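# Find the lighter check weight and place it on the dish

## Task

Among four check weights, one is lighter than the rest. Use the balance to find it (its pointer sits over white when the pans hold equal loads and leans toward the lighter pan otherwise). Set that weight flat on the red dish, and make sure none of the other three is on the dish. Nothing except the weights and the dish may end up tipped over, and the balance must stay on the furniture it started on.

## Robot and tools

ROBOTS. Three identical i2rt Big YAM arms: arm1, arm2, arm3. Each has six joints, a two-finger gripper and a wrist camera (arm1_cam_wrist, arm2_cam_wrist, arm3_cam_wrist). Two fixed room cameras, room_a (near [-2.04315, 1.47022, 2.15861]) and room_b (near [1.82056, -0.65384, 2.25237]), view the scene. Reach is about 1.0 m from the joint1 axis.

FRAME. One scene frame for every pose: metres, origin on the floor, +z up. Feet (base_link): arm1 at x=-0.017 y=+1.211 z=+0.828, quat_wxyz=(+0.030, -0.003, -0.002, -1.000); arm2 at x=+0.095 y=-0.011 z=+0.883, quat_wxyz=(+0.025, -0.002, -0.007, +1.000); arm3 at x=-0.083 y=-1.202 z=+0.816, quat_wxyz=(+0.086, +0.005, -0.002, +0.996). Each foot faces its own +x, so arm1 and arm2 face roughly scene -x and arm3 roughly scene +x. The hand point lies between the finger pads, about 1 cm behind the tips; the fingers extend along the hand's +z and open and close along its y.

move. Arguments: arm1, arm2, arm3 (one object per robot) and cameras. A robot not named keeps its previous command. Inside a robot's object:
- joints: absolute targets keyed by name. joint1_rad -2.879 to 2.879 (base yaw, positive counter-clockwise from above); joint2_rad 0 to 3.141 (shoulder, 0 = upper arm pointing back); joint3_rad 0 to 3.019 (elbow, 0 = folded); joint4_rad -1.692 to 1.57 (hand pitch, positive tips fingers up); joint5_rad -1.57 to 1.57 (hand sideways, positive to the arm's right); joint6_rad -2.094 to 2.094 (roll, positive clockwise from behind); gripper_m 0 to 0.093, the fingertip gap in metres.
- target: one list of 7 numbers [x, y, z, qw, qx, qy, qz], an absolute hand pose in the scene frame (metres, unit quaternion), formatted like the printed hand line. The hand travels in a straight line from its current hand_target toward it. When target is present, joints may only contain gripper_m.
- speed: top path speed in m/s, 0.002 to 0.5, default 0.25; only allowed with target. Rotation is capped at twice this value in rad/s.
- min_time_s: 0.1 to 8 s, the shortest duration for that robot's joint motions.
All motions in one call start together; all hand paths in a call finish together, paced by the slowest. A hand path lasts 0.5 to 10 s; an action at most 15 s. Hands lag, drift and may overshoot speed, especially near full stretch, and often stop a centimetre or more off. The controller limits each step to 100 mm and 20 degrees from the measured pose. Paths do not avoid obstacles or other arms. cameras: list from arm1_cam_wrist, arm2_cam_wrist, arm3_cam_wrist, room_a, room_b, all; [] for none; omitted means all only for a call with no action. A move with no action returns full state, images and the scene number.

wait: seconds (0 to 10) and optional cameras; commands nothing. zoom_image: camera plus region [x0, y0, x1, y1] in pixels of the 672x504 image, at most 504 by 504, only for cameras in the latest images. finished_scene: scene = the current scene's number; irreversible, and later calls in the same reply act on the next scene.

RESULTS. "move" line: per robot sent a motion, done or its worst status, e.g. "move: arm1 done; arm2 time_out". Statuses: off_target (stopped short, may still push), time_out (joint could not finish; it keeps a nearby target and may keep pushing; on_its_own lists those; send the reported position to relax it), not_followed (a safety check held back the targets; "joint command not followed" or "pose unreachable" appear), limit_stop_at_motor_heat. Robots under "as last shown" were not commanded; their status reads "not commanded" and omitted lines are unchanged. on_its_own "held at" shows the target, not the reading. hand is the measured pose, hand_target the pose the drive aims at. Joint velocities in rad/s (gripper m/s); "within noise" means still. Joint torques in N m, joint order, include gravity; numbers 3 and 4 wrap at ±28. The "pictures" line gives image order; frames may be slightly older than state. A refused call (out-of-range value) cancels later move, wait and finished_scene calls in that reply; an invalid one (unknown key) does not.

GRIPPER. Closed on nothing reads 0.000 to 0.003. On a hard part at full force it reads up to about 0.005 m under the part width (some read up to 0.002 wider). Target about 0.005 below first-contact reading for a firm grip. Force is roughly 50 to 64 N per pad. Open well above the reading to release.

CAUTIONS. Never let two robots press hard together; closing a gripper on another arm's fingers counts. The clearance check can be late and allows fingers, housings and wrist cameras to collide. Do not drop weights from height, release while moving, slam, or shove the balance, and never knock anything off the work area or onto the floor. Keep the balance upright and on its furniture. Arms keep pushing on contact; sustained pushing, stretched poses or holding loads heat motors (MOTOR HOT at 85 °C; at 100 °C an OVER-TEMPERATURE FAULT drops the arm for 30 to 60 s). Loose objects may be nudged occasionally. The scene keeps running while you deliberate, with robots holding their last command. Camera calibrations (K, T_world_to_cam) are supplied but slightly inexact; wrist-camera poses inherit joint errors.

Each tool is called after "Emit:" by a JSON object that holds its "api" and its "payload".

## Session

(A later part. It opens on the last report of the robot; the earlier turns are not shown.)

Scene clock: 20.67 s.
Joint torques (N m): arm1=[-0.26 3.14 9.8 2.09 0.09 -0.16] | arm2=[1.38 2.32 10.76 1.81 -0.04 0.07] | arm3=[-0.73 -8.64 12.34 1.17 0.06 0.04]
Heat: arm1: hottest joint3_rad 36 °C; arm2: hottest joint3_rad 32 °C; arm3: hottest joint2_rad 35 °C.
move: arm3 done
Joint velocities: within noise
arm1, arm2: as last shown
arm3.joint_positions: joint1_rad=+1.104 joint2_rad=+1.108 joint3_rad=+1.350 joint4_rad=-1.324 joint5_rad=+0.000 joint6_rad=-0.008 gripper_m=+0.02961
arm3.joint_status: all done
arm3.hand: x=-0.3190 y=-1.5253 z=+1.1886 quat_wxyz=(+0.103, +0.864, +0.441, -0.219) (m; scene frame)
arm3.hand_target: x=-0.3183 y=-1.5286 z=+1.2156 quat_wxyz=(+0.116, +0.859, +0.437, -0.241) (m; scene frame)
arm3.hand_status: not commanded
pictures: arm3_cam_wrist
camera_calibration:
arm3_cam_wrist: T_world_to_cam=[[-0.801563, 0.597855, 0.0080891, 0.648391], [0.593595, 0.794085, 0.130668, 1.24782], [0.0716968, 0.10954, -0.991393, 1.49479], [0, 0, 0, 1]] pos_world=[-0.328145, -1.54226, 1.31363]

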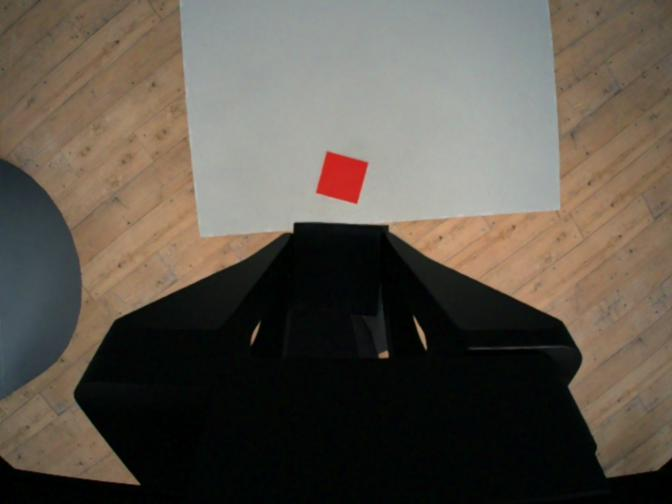

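Emit:
{"api": "move", "payload": {"arm3": {"target":[-0.348,-1.547,0.64,0.119,0.861,0.436,-0.235],"speed":0.3}, "cameras": ["arm3_cam_wrist","room_a","room_b"]}}

Emit:
{"api": "zoom_image", "payload": {"camera": "room_a", "region": [540, 190, 620, 270]}}

Emit:
{"api": "zoom_image", "payload": {"camera": "room_b", "region": [40, 250, 140, 350]}}

Scene clock: 23.90 s.
Joint torques (N m): arm1=[-0.5 3.25 10.03 2.25 0.08 -0.15] | arm2=[1.55 2.26 10.7 1.78 -0.02 0.09] | arm3=[-1.96 -12.69 2.73 1.99 -0.09 -0.12]
Heat: arm1: hottest joint3_rad 37 °C; arm2: hottest joint3_rad 32 °C; arm3: hottest joint2_rad 35 °C.
move: arm3 done
Joint velocities: within noise
arm1, arm2: as last shown
arm3.joint_positions: joint1_rad=+1.093 joint2_rad=+2.101 joint3_rad=+0.620 joint4_rad=+0.434 joint5_rad=-0.018 joint6_rad=-0.008 gripper_m=+0.02961
arm3.joint_status: not commanded
arm3.hand: x=-0.3426 y=-1.5447 z=+0.6441 quat_wxyz=(+0.118, +0.862, +0.436, -0.231) (m; scene frame)
arm3.hand_target: x=-0.3480 y=-1.5469 z=+0.6402 quat_wxyz=(+0.119, +0.861, +0.436, -0.235) (m; scene frame)
arm3.hand_status: done (0.007 m and 0.5 deg from the pose sent, 0.550 m and 2.6 deg at the start)
pictures: arm3_cam_wrist, room_a, room_b
camera_calibration:
arm3_cam_wrist: T_world_to_cam=[[-0.800374, 0.599452, -0.00761304, 0.658374], [0.596132, 0.797157, 0.0957488, 1.37639], [0.0634656, 0.0720965, -0.995376, 0.900732], [0, 0, 0, 1]] pos_world=[-0.35073, -1.5568, 0.769791]

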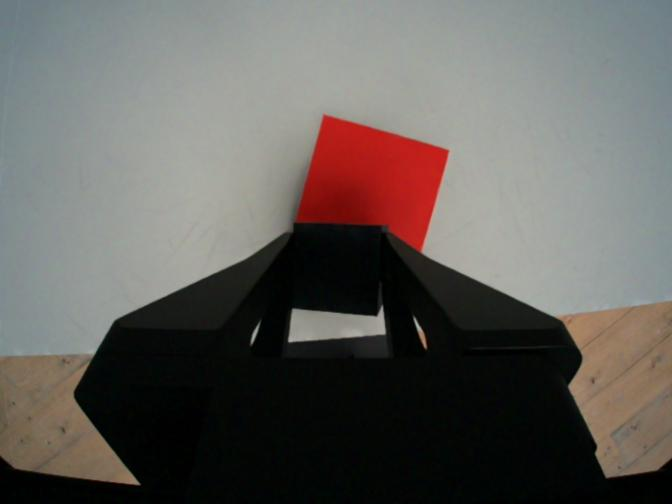

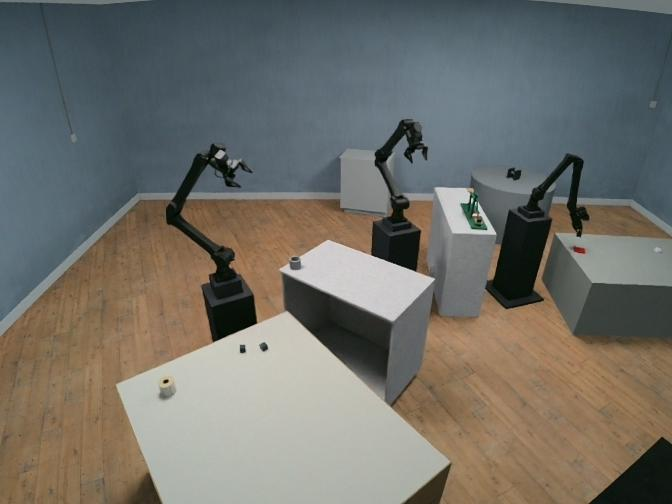

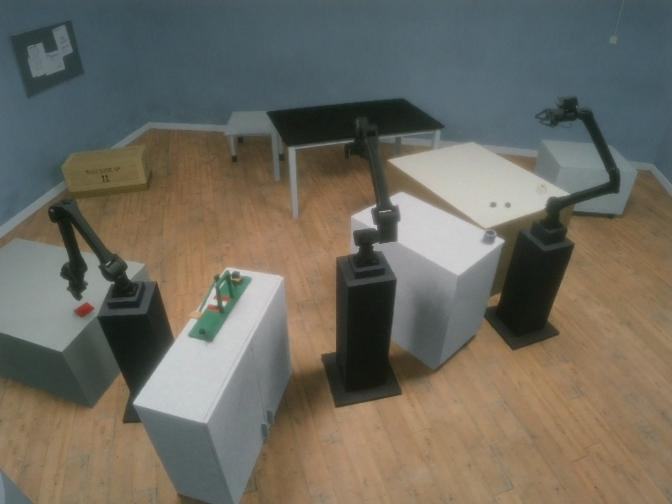

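Scaled by 6.300 from the camera's 672x504 image, which has a finer 960x720 frame.

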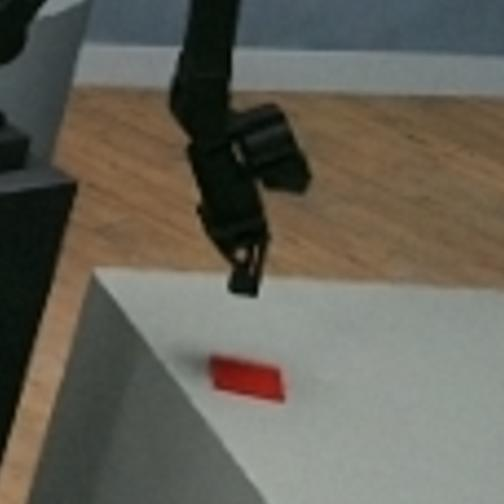

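Scaled by 5.040 from the camera's 672x504 image, which has a finer 960x720 frame.

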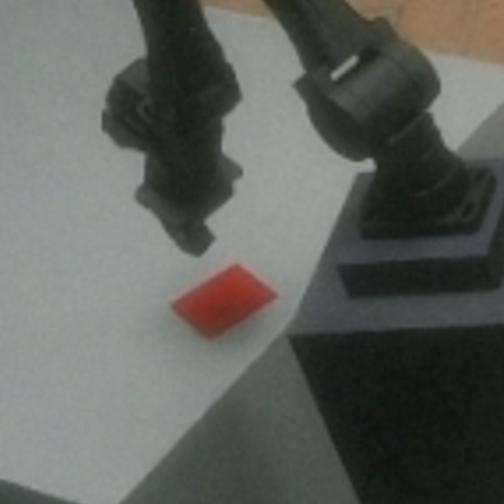

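Emit:
{"api": "move", "payload": {"arm3": {"target":[-0.378,-1.562,0.572,0.119,0.861,0.436,-0.235],"speed":0.15}, "cameras": ["arm3_cam_wrist","room_a","room_b"]}}

Emit:
{"api": "zoom_image", "payload": {"camera": "room_a", "region": [550, 210, 610, 270]}}

Emit:
{"api": "zoom_image", "payload": {"camera": "room_b", "region": [50, 270, 120, 340]}}

Scene clock: 25.57 s.
Joint torques (N m): arm1=[-0.26 2.84 9.94 2.13 0.11 -0.14] | arm2=[1.38 2.43 10.74 1.81 -0.04 0.08] | arm3=[-1.79 -14.39 2.17 1.99 -0.1 -0.12]
Heat: arm1: hottest joint3_rad 37 °C; arm2: hottest joint3_rad 33 °C; arm3: hottest joint2_rad 35 °C.
move: arm3 done
Joint velocities: within noise
arm1, arm2: as last shown
arm3.joint_positions: joint1_rad=+1.055 joint2_rad=+2.332 joint3_rad=+0.777 joint4_rad=+0.508 joint5_rad=-0.037 joint6_rad=-0.038 gripper_m=+0.02961
arm3.joint_status: not commanded
arm3.hand: x=-0.3742 y=-1.5614 z=+0.5782 quat_wxyz=(+0.118, +0.862, +0.435, -0.232) (m; scene frame)
arm3.hand_target: x=-0.3780 y=-1.5619 z=+0.5721 quat_wxyz=(+0.119, +0.861, +0.436, -0.235) (m; scene frame)
arm3.hand_status: done (0.007 m and 0.4 deg from the pose sent, 0.082 m and 0.5 deg at the start)
pictures: arm3_cam_wrist, room_a, room_b
camera_calibration:
arm3_cam_wrist: T_world_to_cam=[[-0.798553, 0.601859, -0.00883795, 0.64776], [0.598594, 0.795592, 0.0933792, 1.41475], [0.0632325, 0.0692779, -0.995591, 0.834049], [0, 0, 0, 1]] pos_world=[-0.382327, -1.5732, 0.703988]

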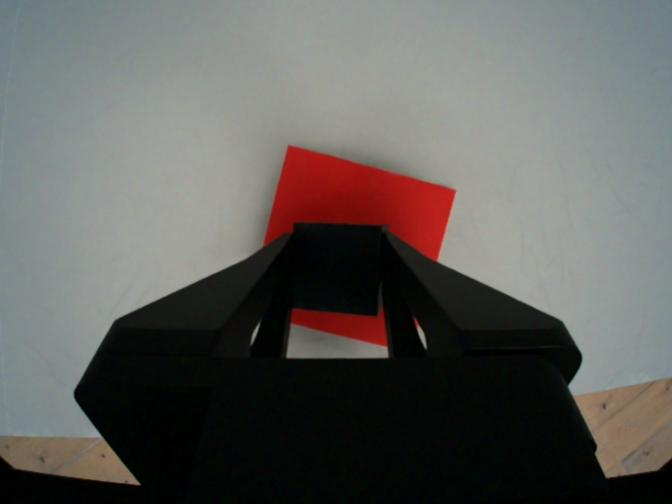

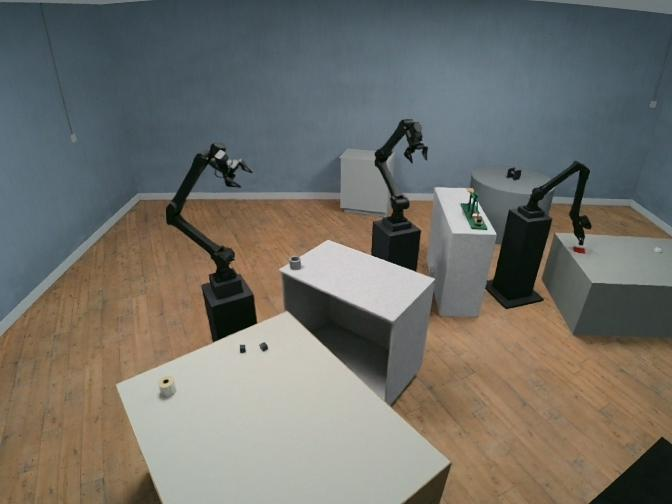

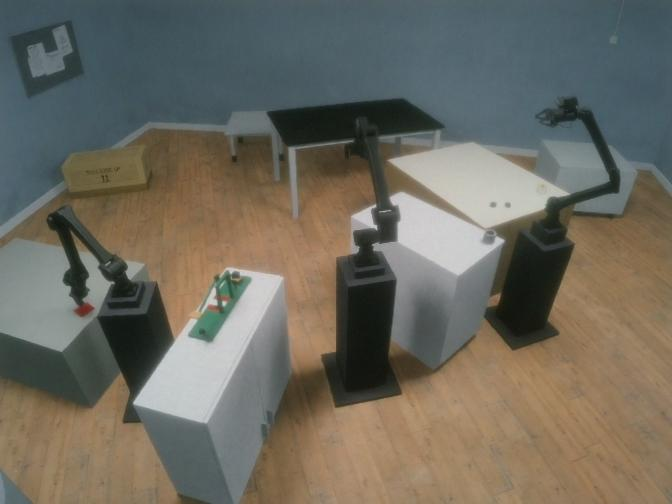

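Scaled by 8.400 from the camera's 672x504 image, which has a finer 960x720 frame.

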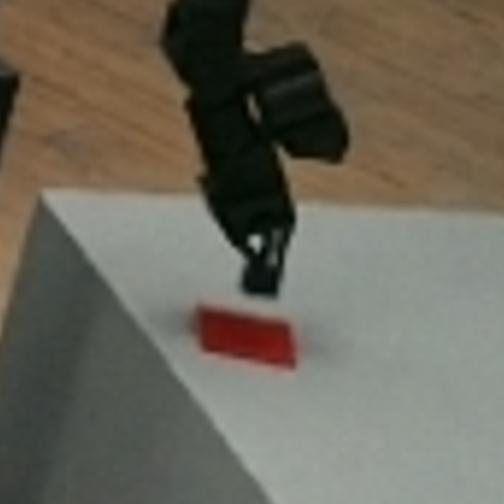

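Scaled by 7.200 from the camera's 672x504 image, which has a finer 960x720 frame.

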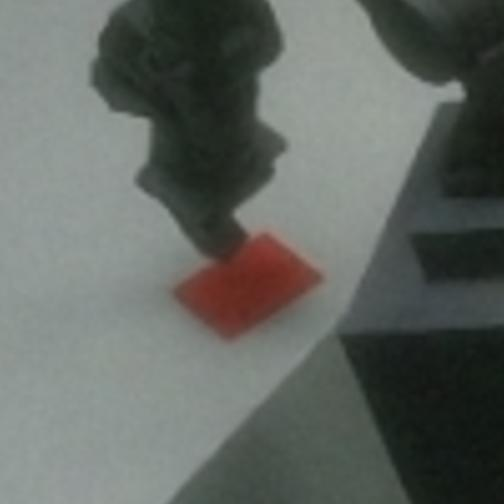

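Emit:
{"api": "move", "payload": {"arm3": {"target":[-0.378,-1.560,0.530,0.119,0.861,0.436,-0.235],"speed":0.08}, "cameras": ["arm3_cam_wrist","room_a","room_b"]}}

Emit:
{"api": "zoom_image", "payload": {"camera": "room_a", "region": [555, 220, 605, 270]}}

Emit:
{"api": "zoom_image", "payload": {"camera": "room_b", "region": [60, 280, 110, 330]}}

Scene clock: 27.07 s.
Joint torques (N m): arm1=[0.09 2.9 9.92 2.28 0.09 -0.17] | arm2=[1.55 2.26 10.73 1.78 -0.03 0.08] | arm3=[-1.9 -14.51 1.43 2.06 -0.09 -0.13]
Heat: arm1: hottest joint3_rad 37 °C; arm2: hottest joint3_rad 33 °C; arm3: hottest joint2_rad 35 °C.
move: arm3 done
Joint velocities: arm1=[within noise] | arm2=[-0.005 0.005 -0.046 0.007 -0.051 0.095 0] | arm3=[within noise]
arm1, arm2: as last shown
arm3.joint_positions: joint1_rad=+1.054 joint2_rad=+2.456 joint3_rad=+0.838 joint4_rad=+0.580 joint5_rad=-0.038 joint6_rad=-0.040 gripper_m=+0.02961
arm3.joint_status: not commanded
arm3.hand: x=-0.3770 y=-1.5637 z=+0.5395 quat_wxyz=(+0.120, +0.861, +0.435, -0.235) (m; scene frame)
arm3.hand_target: x=-0.3778 y=-1.5599 z=+0.5302 quat_wxyz=(+0.119, +0.861, +0.436, -0.235) (m; scene frame)
arm3.hand_status: done (0.010 m and 0.2 deg from the pose sent, 0.048 m and 0.4 deg at the start)
pictures: arm3_cam_wrist, room_a, room_b
camera_calibration:
arm3_cam_wrist: T_world_to_cam=[[-0.799397, 0.600738, -0.00883719, 0.644552], [0.597993, 0.796992, 0.0848998, 1.42841], [0.0580457, 0.062584, -0.99635, 0.783812], [0, 0, 0, 1]] pos_world=[-0.38442, -1.57469, 0.665376]

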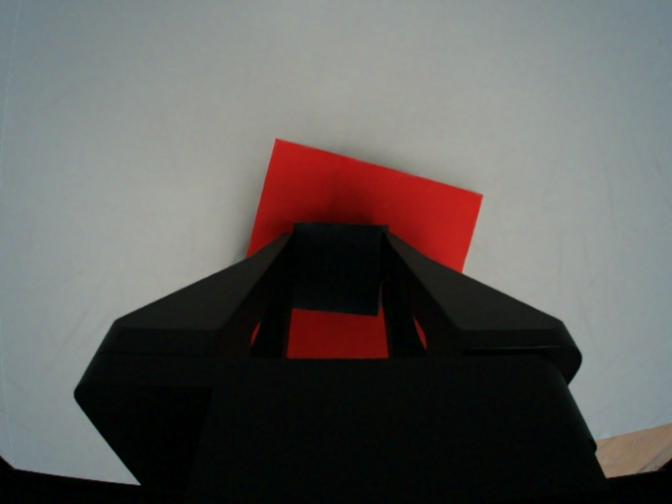

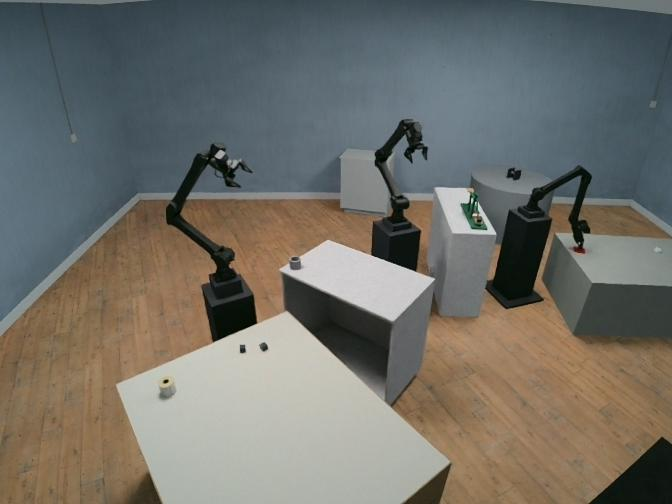

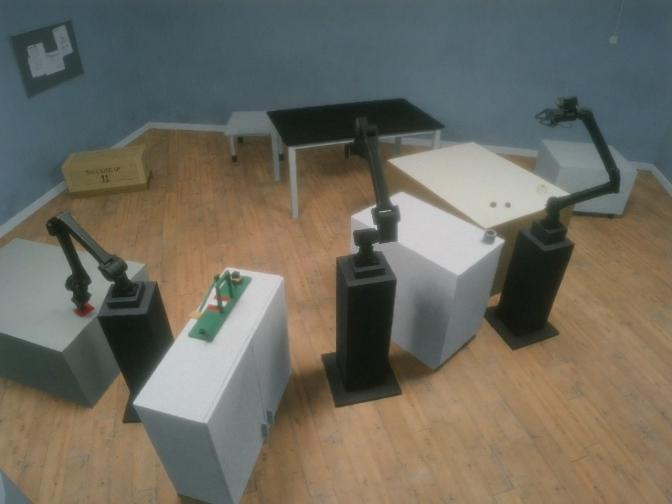

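Scaled by 10.080 from the camera's 672x504 image, which has a finer 960x720 frame.

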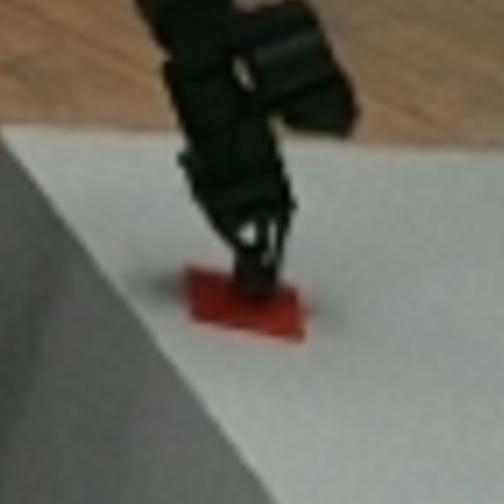

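Scaled by 10.080 from the camera's 672x504 image, which has a finer 960x720 frame.

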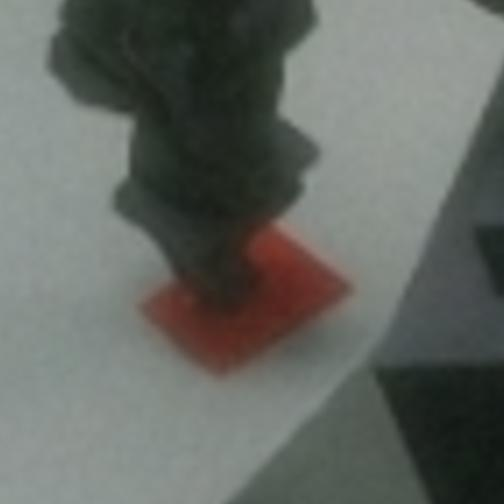

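Emit:
{"api": "move", "payload": {"arm3": {"target":[-0.376,-1.555,0.523,0.119,0.861,0.436,-0.235],"speed":0.05}}}

Emit:
{"api": "move", "payload": {"arm3": {"target":[-0.375,-1.554,0.519,0.119,0.861,0.436,-0.235],"speed":0.05}, "cameras": ["arm3_cam_wrist","room_b"]}}

Emit:
{"api": "zoom_image", "payload": {"camera": "room_b", "region": [60, 280, 110, 330]}}

Scene clock: 28.27 s.
Joint torques (N m): arm1=[-0.21 2.26 9.84 2.1 0.08 -0.14] | arm2=[1.67 2.14 10.73 1.81 -0.05 0.09] | arm3=[-1.96 -13.57 1.14 1.81 -0.05 -0.14]
Heat: arm1: hottest joint3_rad 37 °C; arm2: hottest joint3_rad 33 °C; arm3: hottest joint2_rad 35 °C.
move: arm3 off_target
Joint velocities: within noise
arm1, arm2: as last shown
arm3.joint_positions: joint1_rad=+1.051 joint2_rad=+2.465 joint3_rad=+0.838 joint4_rad=+0.608 joint5_rad=-0.042 joint6_rad=-0.042 gripper_m=+0.02961
arm3.joint_status: not commanded
arm3.hand: x=-0.3790 y=-1.5650 z=+0.5392 quat_wxyz=(+0.125, +0.858, +0.434, -0.243) (m; scene frame)
arm3.hand_target: x=-0.3756 y=-1.5547 z=+0.5237 quat_wxyz=(+0.119, +0.861, +0.436, -0.235) (m; scene frame)
arm3.hand_status: off_target (0.019 m and 1.2 deg from the pose sent, 0.019 m and 0.2 deg at the start)
pictures: none

Scene clock: 29.23 s.
Joint torques (N m): arm1=[-0.21 3.19 9.94 2.06 0.12 -0.14] | arm2=[1.61 2.26 10.67 1.76 -0.03 0.08] | arm3=[-2.08 -13.04 1.32 1.81 -0.05 -0.14]
Heat: arm1: hottest joint3_rad 37 °C; arm2: hottest joint3_rad 33 °C; arm3: hottest joint2_rad 35 °C.
move: arm3 off_target
Joint velocities: within noise
arm1, arm2: as last shown
arm3.joint_positions: joint1_rad=+1.051 joint2_rad=+2.468 joint3_rad=+0.838 joint4_rad=+0.620 joint5_rad=-0.042 joint6_rad=-0.042 gripper_m=+0.02961
arm3.joint_status: not commanded
arm3.hand: x=-0.3797 y=-1.5658 z=+0.5391 quat_wxyz=(+0.126, +0.857, +0.434, -0.247) (m; scene frame)
arm3.hand_target: x=-0.3744 y=-1.5536 z=+0.5201 quat_wxyz=(+0.119, +0.861, +0.436, -0.235) (m; scene frame)
arm3.hand_status: off_target (0.024 m and 1.7 deg from the pose sent, 0.023 m and 1.2 deg at the start)
pictures: arm3_cam_wrist, room_b
camera_calibration:
arm3_cam_wrist: T_world_to_cam=[[-0.800261, 0.599585, -0.00893517, 0.641566], [0.59821, 0.799282, 0.0573928, 1.45016], [0.0415536, 0.0405842, -0.998312, 0.744086], [0, 0, 0, 1]] pos_world=[-0.384998, -1.57396, 0.665334]

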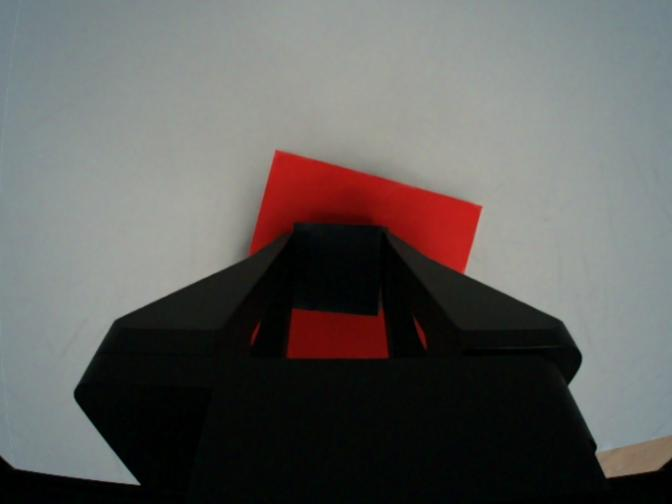

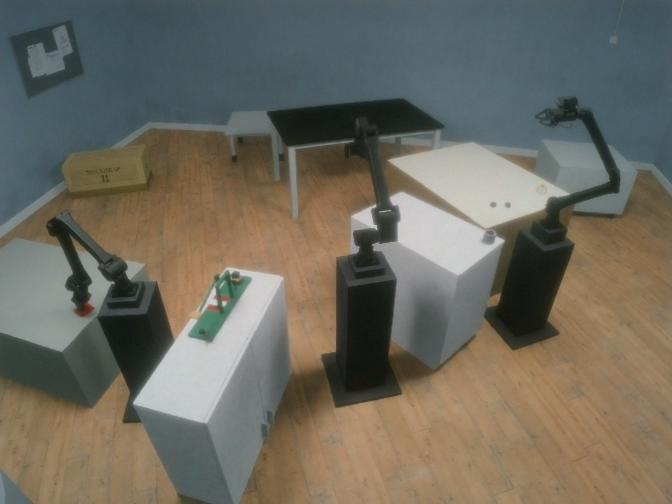

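Scaled by 10.080 from the camera's 672x504 image, which has a finer 960x720 frame.

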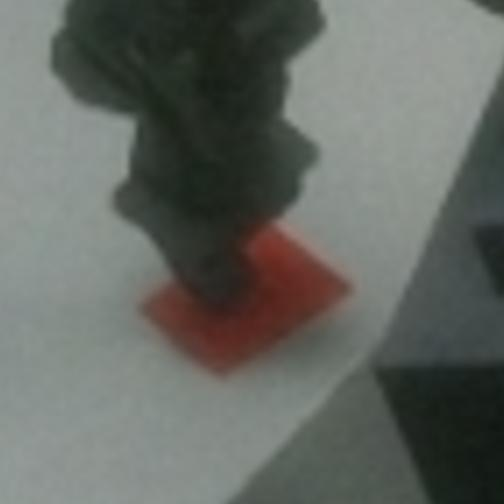

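Emit:
{"api": "move", "payload": {"arm3": {"target":[-0.374,-1.553,0.512,0.119,0.861,0.436,-0.235],"speed":0.05}}}

Emit:
{"api": "zoom_image", "payload": {"camera": "room_a", "region": [560, 230, 600, 270]}}

Scene clock: 30.43 s.
Joint torques (N m): arm1=[-0.79 2.78 10.07 2.04 0.11 -0.14] | arm2=[1.44 2.37 10.78 1.81 -0.02 0.08] | arm3=[-1.85 -12.04 1.73 1.57 -0.03 -0.13]
Heat: arm1: hottest joint3_rad 38 °C; arm2: hottest joint3_rad 33 °C; arm3: hottest joint2_rad 35 °C.
move: arm3 off_target
Joint velocities: within noise
arm1, arm2: as last shown
arm3.joint_positions: joint1_rad=+1.051 joint2_rad=+2.475 joint3_rad=+0.838 joint4_rad=+0.639 joint5_rad=-0.042 joint6_rad=-0.042 gripper_m=+0.02961
arm3.joint_status: not commanded
arm3.hand: x=-0.3806 y=-1.5669 z=+0.5388 quat_wxyz=(+0.129, +0.856, +0.433, -0.253) (m; scene frame)
arm3.hand_target: x=-0.3730 y=-1.5522 z=+0.5138 quat_wxyz=(+0.119, +0.861, +0.436, -0.235) (m; scene frame)
arm3.hand_status: off_target (0.031 m and 2.4 deg from the pose sent, 0.031 m and 1.7 deg at the start)
pictures: none

This scene's latest camera images include none from room_a. They are from: arm3_cam_wrist, room_b. room_a's image comes with the result of a call that names it in "cameras".

Emit:
{"api": "move", "payload": {"arm3": {"target":[-0.378,-1.560,0.526,0.119,0.861,0.436,-0.235],"speed":0.05}}}

Emit:
{"api": "move", "payload": {"arm3": {"joints":{"gripper_m":0.036},"min_time_s":1.0}, "cameras": ["arm3_cam_wrist","room_a"]}}

Emit:
{"api": "zoom_image", "payload": {"camera": "room_a", "region": [560, 230, 600, 270]}}

Scene clock: 31.70 s.
Joint torques (N m): arm1=[-0.15 2.96 10 2.06 0.12 -0.18] | arm2=[1.61 2.32 10.73 1.73 -0.03 0.09] | arm3=[-1.73 -14.74 1.58 0.59 0.04 -0.11]
Heat: arm1: hottest joint3_rad 38 °C; arm2: hottest joint3_rad 34 °C; arm3: hottest joint2_rad 35 °C.
move: arm3 off_target
Joint velocities: within noise
arm1.joint_positions: joint1_rad=+0.776 joint2_rad=+0.602 joint3_rad=+1.507 joint4_rad=-1.261 joint5_rad=+0.098 joint6_rad=+0.607 gripper_m=+0.09396
arm1.joint_status: not commanded
arm1.hand: x=-0.1701 y=+1.0660 z=+1.4453 quat_wxyz=(-0.349, -0.815, -0.066, +0.458) (m; scene frame)
arm1.hand_target: x=-0.1672 y=+1.0692 z=+1.4585 quat_wxyz=(-0.357, -0.807, -0.065, +0.467) (m; scene frame)
arm1.hand_status: not commanded
arm2.joint_positions: joint1_rad=+0.021 joint2_rad=+0.603 joint3_rad=+1.379 joint4_rad=-1.633 joint5_rad=-0.031 joint6_rad=+0.148 gripper_m=+0.09396
arm2.joint_status: not commanded
arm2.hand: x=-0.0901 y=-0.0176 z=+1.3638 quat_wxyz=(+0.028, +0.934, -0.076, -0.347) (m; scene frame)
arm2.hand_target: x=-0.0886 y=-0.0177 z=+1.3731 quat_wxyz=(+0.029, +0.930, -0.075, -0.358) (m; scene frame)
arm2.hand_status: not commanded
arm3.joint_positions: joint1_rad=+1.051 joint2_rad=+2.471 joint3_rad=+0.841 joint4_rad=+0.624 joint5_rad=-0.042 joint6_rad=-0.042 gripper_m=+0.02961
arm3.joint_status: not commanded
arm3.hand: x=-0.3805 y=-1.5669 z=+0.5388 quat_wxyz=(+0.127, +0.857, +0.433, -0.249) (m; scene frame)
arm3.hand_target: x=-0.3778 y=-1.5599 z=+0.5265 quat_wxyz=(+0.119, +0.861, +0.436, -0.235) (m; scene frame)
arm3.hand_status: off_target (0.015 m and 1.9 deg from the pose sent, 0.015 m and 2.4 deg at the start)
pictures: none

Scene clock: 32.30 s.
Joint torques (N m): arm1=[-0.38 2.84 9.99 1.99 0.14 -0.15] | arm2=[1.55 2.26 10.69 1.76 -0.03 0.06] | arm3=[-1.67 -14.74 1.32 1.14 0.02 -0.11]
Heat: arm1: hottest joint3_rad 38 °C; arm2: hottest joint3_rad 34 °C; arm3: hottest joint2_rad 35 °C.
move: arm3 done
Joint velocities: within noise
arm1, arm2: as last shown
arm3.joint_positions: joint1_rad=+1.051 joint2_rad=+2.472 joint3_rad=+0.844 joint4_rad=+0.611 joint5_rad=-0.042 joint6_rad=-0.042 gripper_m=+0.03592
arm3.joint_status: all done
arm3.hand: x=-0.3799 y=-1.5660 z=+0.5370 quat_wxyz=(+0.125, +0.858, +0.434, -0.244) (m; scene frame)
arm3.hand_target: x=-0.3777 y=-1.5599 z=+0.5265 quat_wxyz=(+0.119, +0.861, +0.436, -0.235) (m; scene frame)
arm3.hand_status: not commanded
pictures: arm3_cam_wrist, room_a
camera_calibration:
arm3_cam_wrist: T_world_to_cam=[[-0.800161, 0.599713, -0.00929188, 0.641923], [0.598037, 0.798916, 0.0639125, 1.44653], [0.0457526, 0.0455834, -0.997912, 0.751199], [0, 0, 0, 1]] pos_world=[-0.385804, -1.57486, 0.663144]

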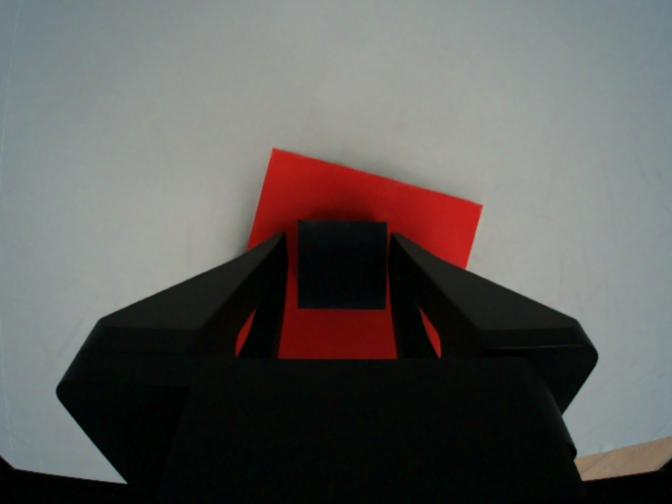

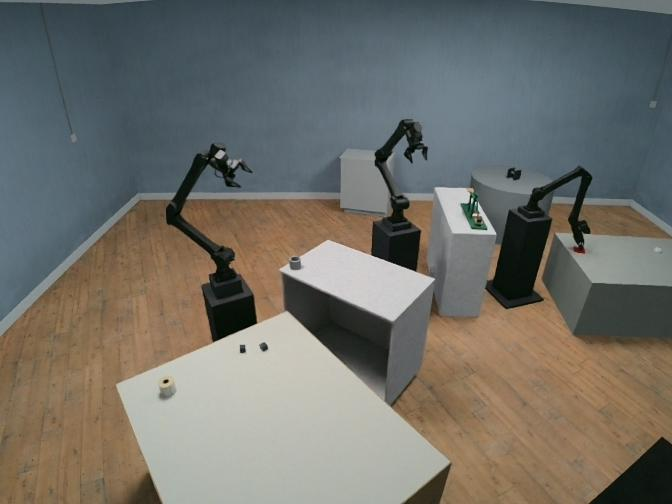

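Scaled by 12.600 from the camera's 672x504 image, which has a finer 960x720 frame.

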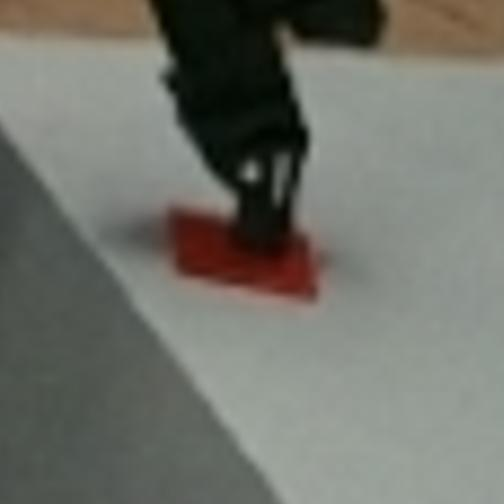

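Released and settled flat on the dish. Open and retreat.

Emit:
{"api": "move", "payload": {"arm3": {"joints":{"gripper_m":0.07},"min_time_s":0.8}}}

Emit:
{"api": "move", "payload": {"arm3": {"target":[-0.35,-1.525,0.66,0.119,0.861,0.436,-0.235],"speed":0.15}, "cameras": ["arm3_cam_wrist","room_a"]}}

Emit:
{"api": "zoom_image", "payload": {"camera": "arm3_cam_wrist", "region": [230, 60, 510, 300]}}

Emit:
{"api": "zoom_image", "payload": {"camera": "room_a", "region": [440, 160, 520, 240]}}

Scene clock: 33.10 s.
Joint torques (N m): arm1=[-0.44 2.67 9.85 2.24 0.06 -0.16] | arm2=[1.61 2.32 10.74 1.88 -0.02 0.08] | arm3=[-1.67 -14.74 1.35 1.11 0.02 -0.11]
Heat: arm1: hottest joint3_rad 38 °C; arm2: hottest joint3_rad 34 °C; arm3: hottest joint2_rad 35 °C.
move: arm3 done
Joint velocities: within noise
arm1, arm2: as last shown
arm3.joint_positions: joint1_rad=+1.051 joint2_rad=+2.472 joint3_rad=+0.844 joint4_rad=+0.611 joint5_rad=-0.042 joint6_rad=-0.042 gripper_m=+0.06980
arm3.joint_status: all done
arm3.hand: x=-0.3799 y=-1.5660 z=+0.5370 quat_wxyz=(+0.125, +0.858, +0.434, -0.244) (m; scene frame)
arm3.hand_target: x=-0.3777 y=-1.5599 z=+0.5265 quat_wxyz=(+0.119, +0.861, +0.436, -0.235) (m; scene frame)
arm3.hand_status: not commanded
pictures: none

Scene clock: 34.83 s.
Joint torques (N m): arm1=[-0.26 3.14 9.87 2.1 0.1 -0.15] | arm2=[1.73 2.2 10.73 1.74 -0.05 0.08] | arm3=[-1.96 -14.33 1.47 1.11 -0.11 -0.12]
Heat: arm1: hottest joint3_rad 38 °C; arm2: hottest joint3_rad 34 °C; arm3: hottest joint2_rad 36 °C.
move: arm3 done
Joint velocities: within noise
arm1, arm2: as last shown
arm3.joint_positions: joint1_rad=+1.047 joint2_rad=+2.054 joint3_rad=+0.579 joint4_rad=+0.437 joint5_rad=-0.042 joint6_rad=-0.046 gripper_m=+0.06989
arm3.joint_status: not commanded
arm3.hand: x=-0.3487 y=-1.5278 z=+0.6572 quat_wxyz=(+0.120, +0.861, +0.435, -0.235) (m; scene frame)
arm3.hand_target: x=-0.3499 y=-1.5249 z=+0.6599 quat_wxyz=(+0.119, +0.861, +0.436, -0.235) (m; scene frame)
arm3.hand_status: done (0.004 m and 0.2 deg from the pose sent, 0.133 m and 1.3 deg at the start)
pictures: arm3_cam_wrist, room_a
camera_calibration:
arm3_cam_wrist: T_world_to_cam=[[-0.799824, 0.600179, -0.00813792, 0.645149], [0.597469, 0.797366, 0.085081, 1.3732], [0.0575527, 0.0631877, -0.996341, 0.897945], [0, 0, 0, 1]] pos_world=[-0.35612, -1.53889, 0.783076]

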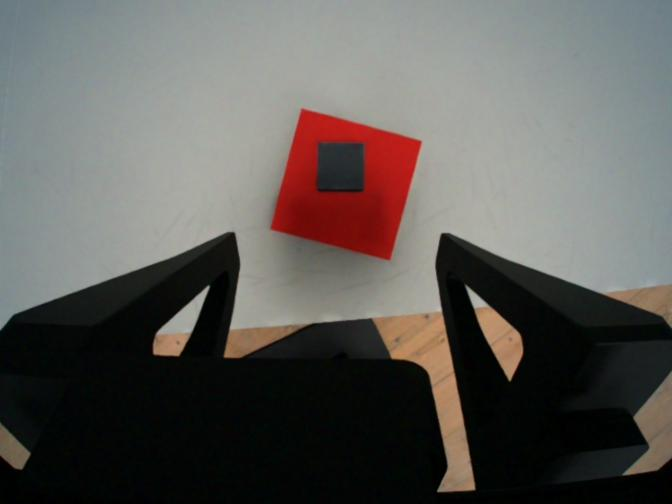

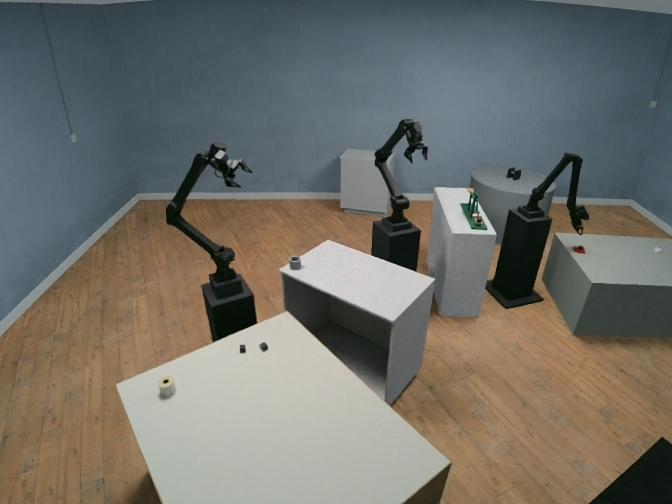

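Scaled by 1.800 from the camera's 672x504 image, which has a finer 960x720 frame.

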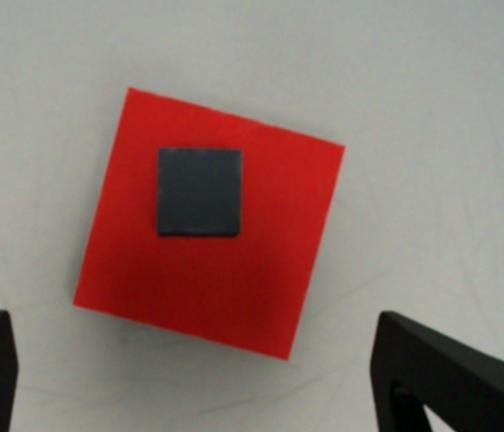

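Scaled by 6.300 from the camera's 672x504 image, which has a finer 960x720 frame.

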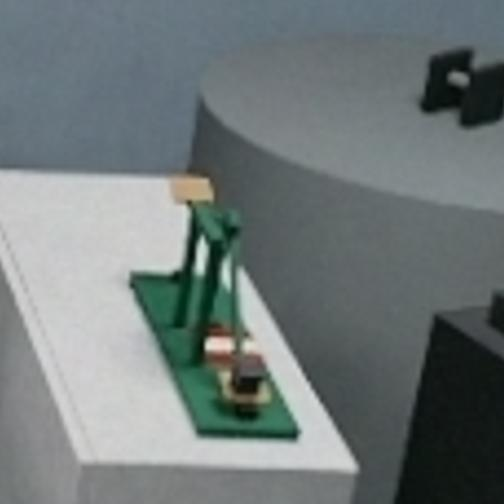

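Emit:
{"api": "finished_scene", "payload": {"scene": 2}}

The scene is finished: the task was done.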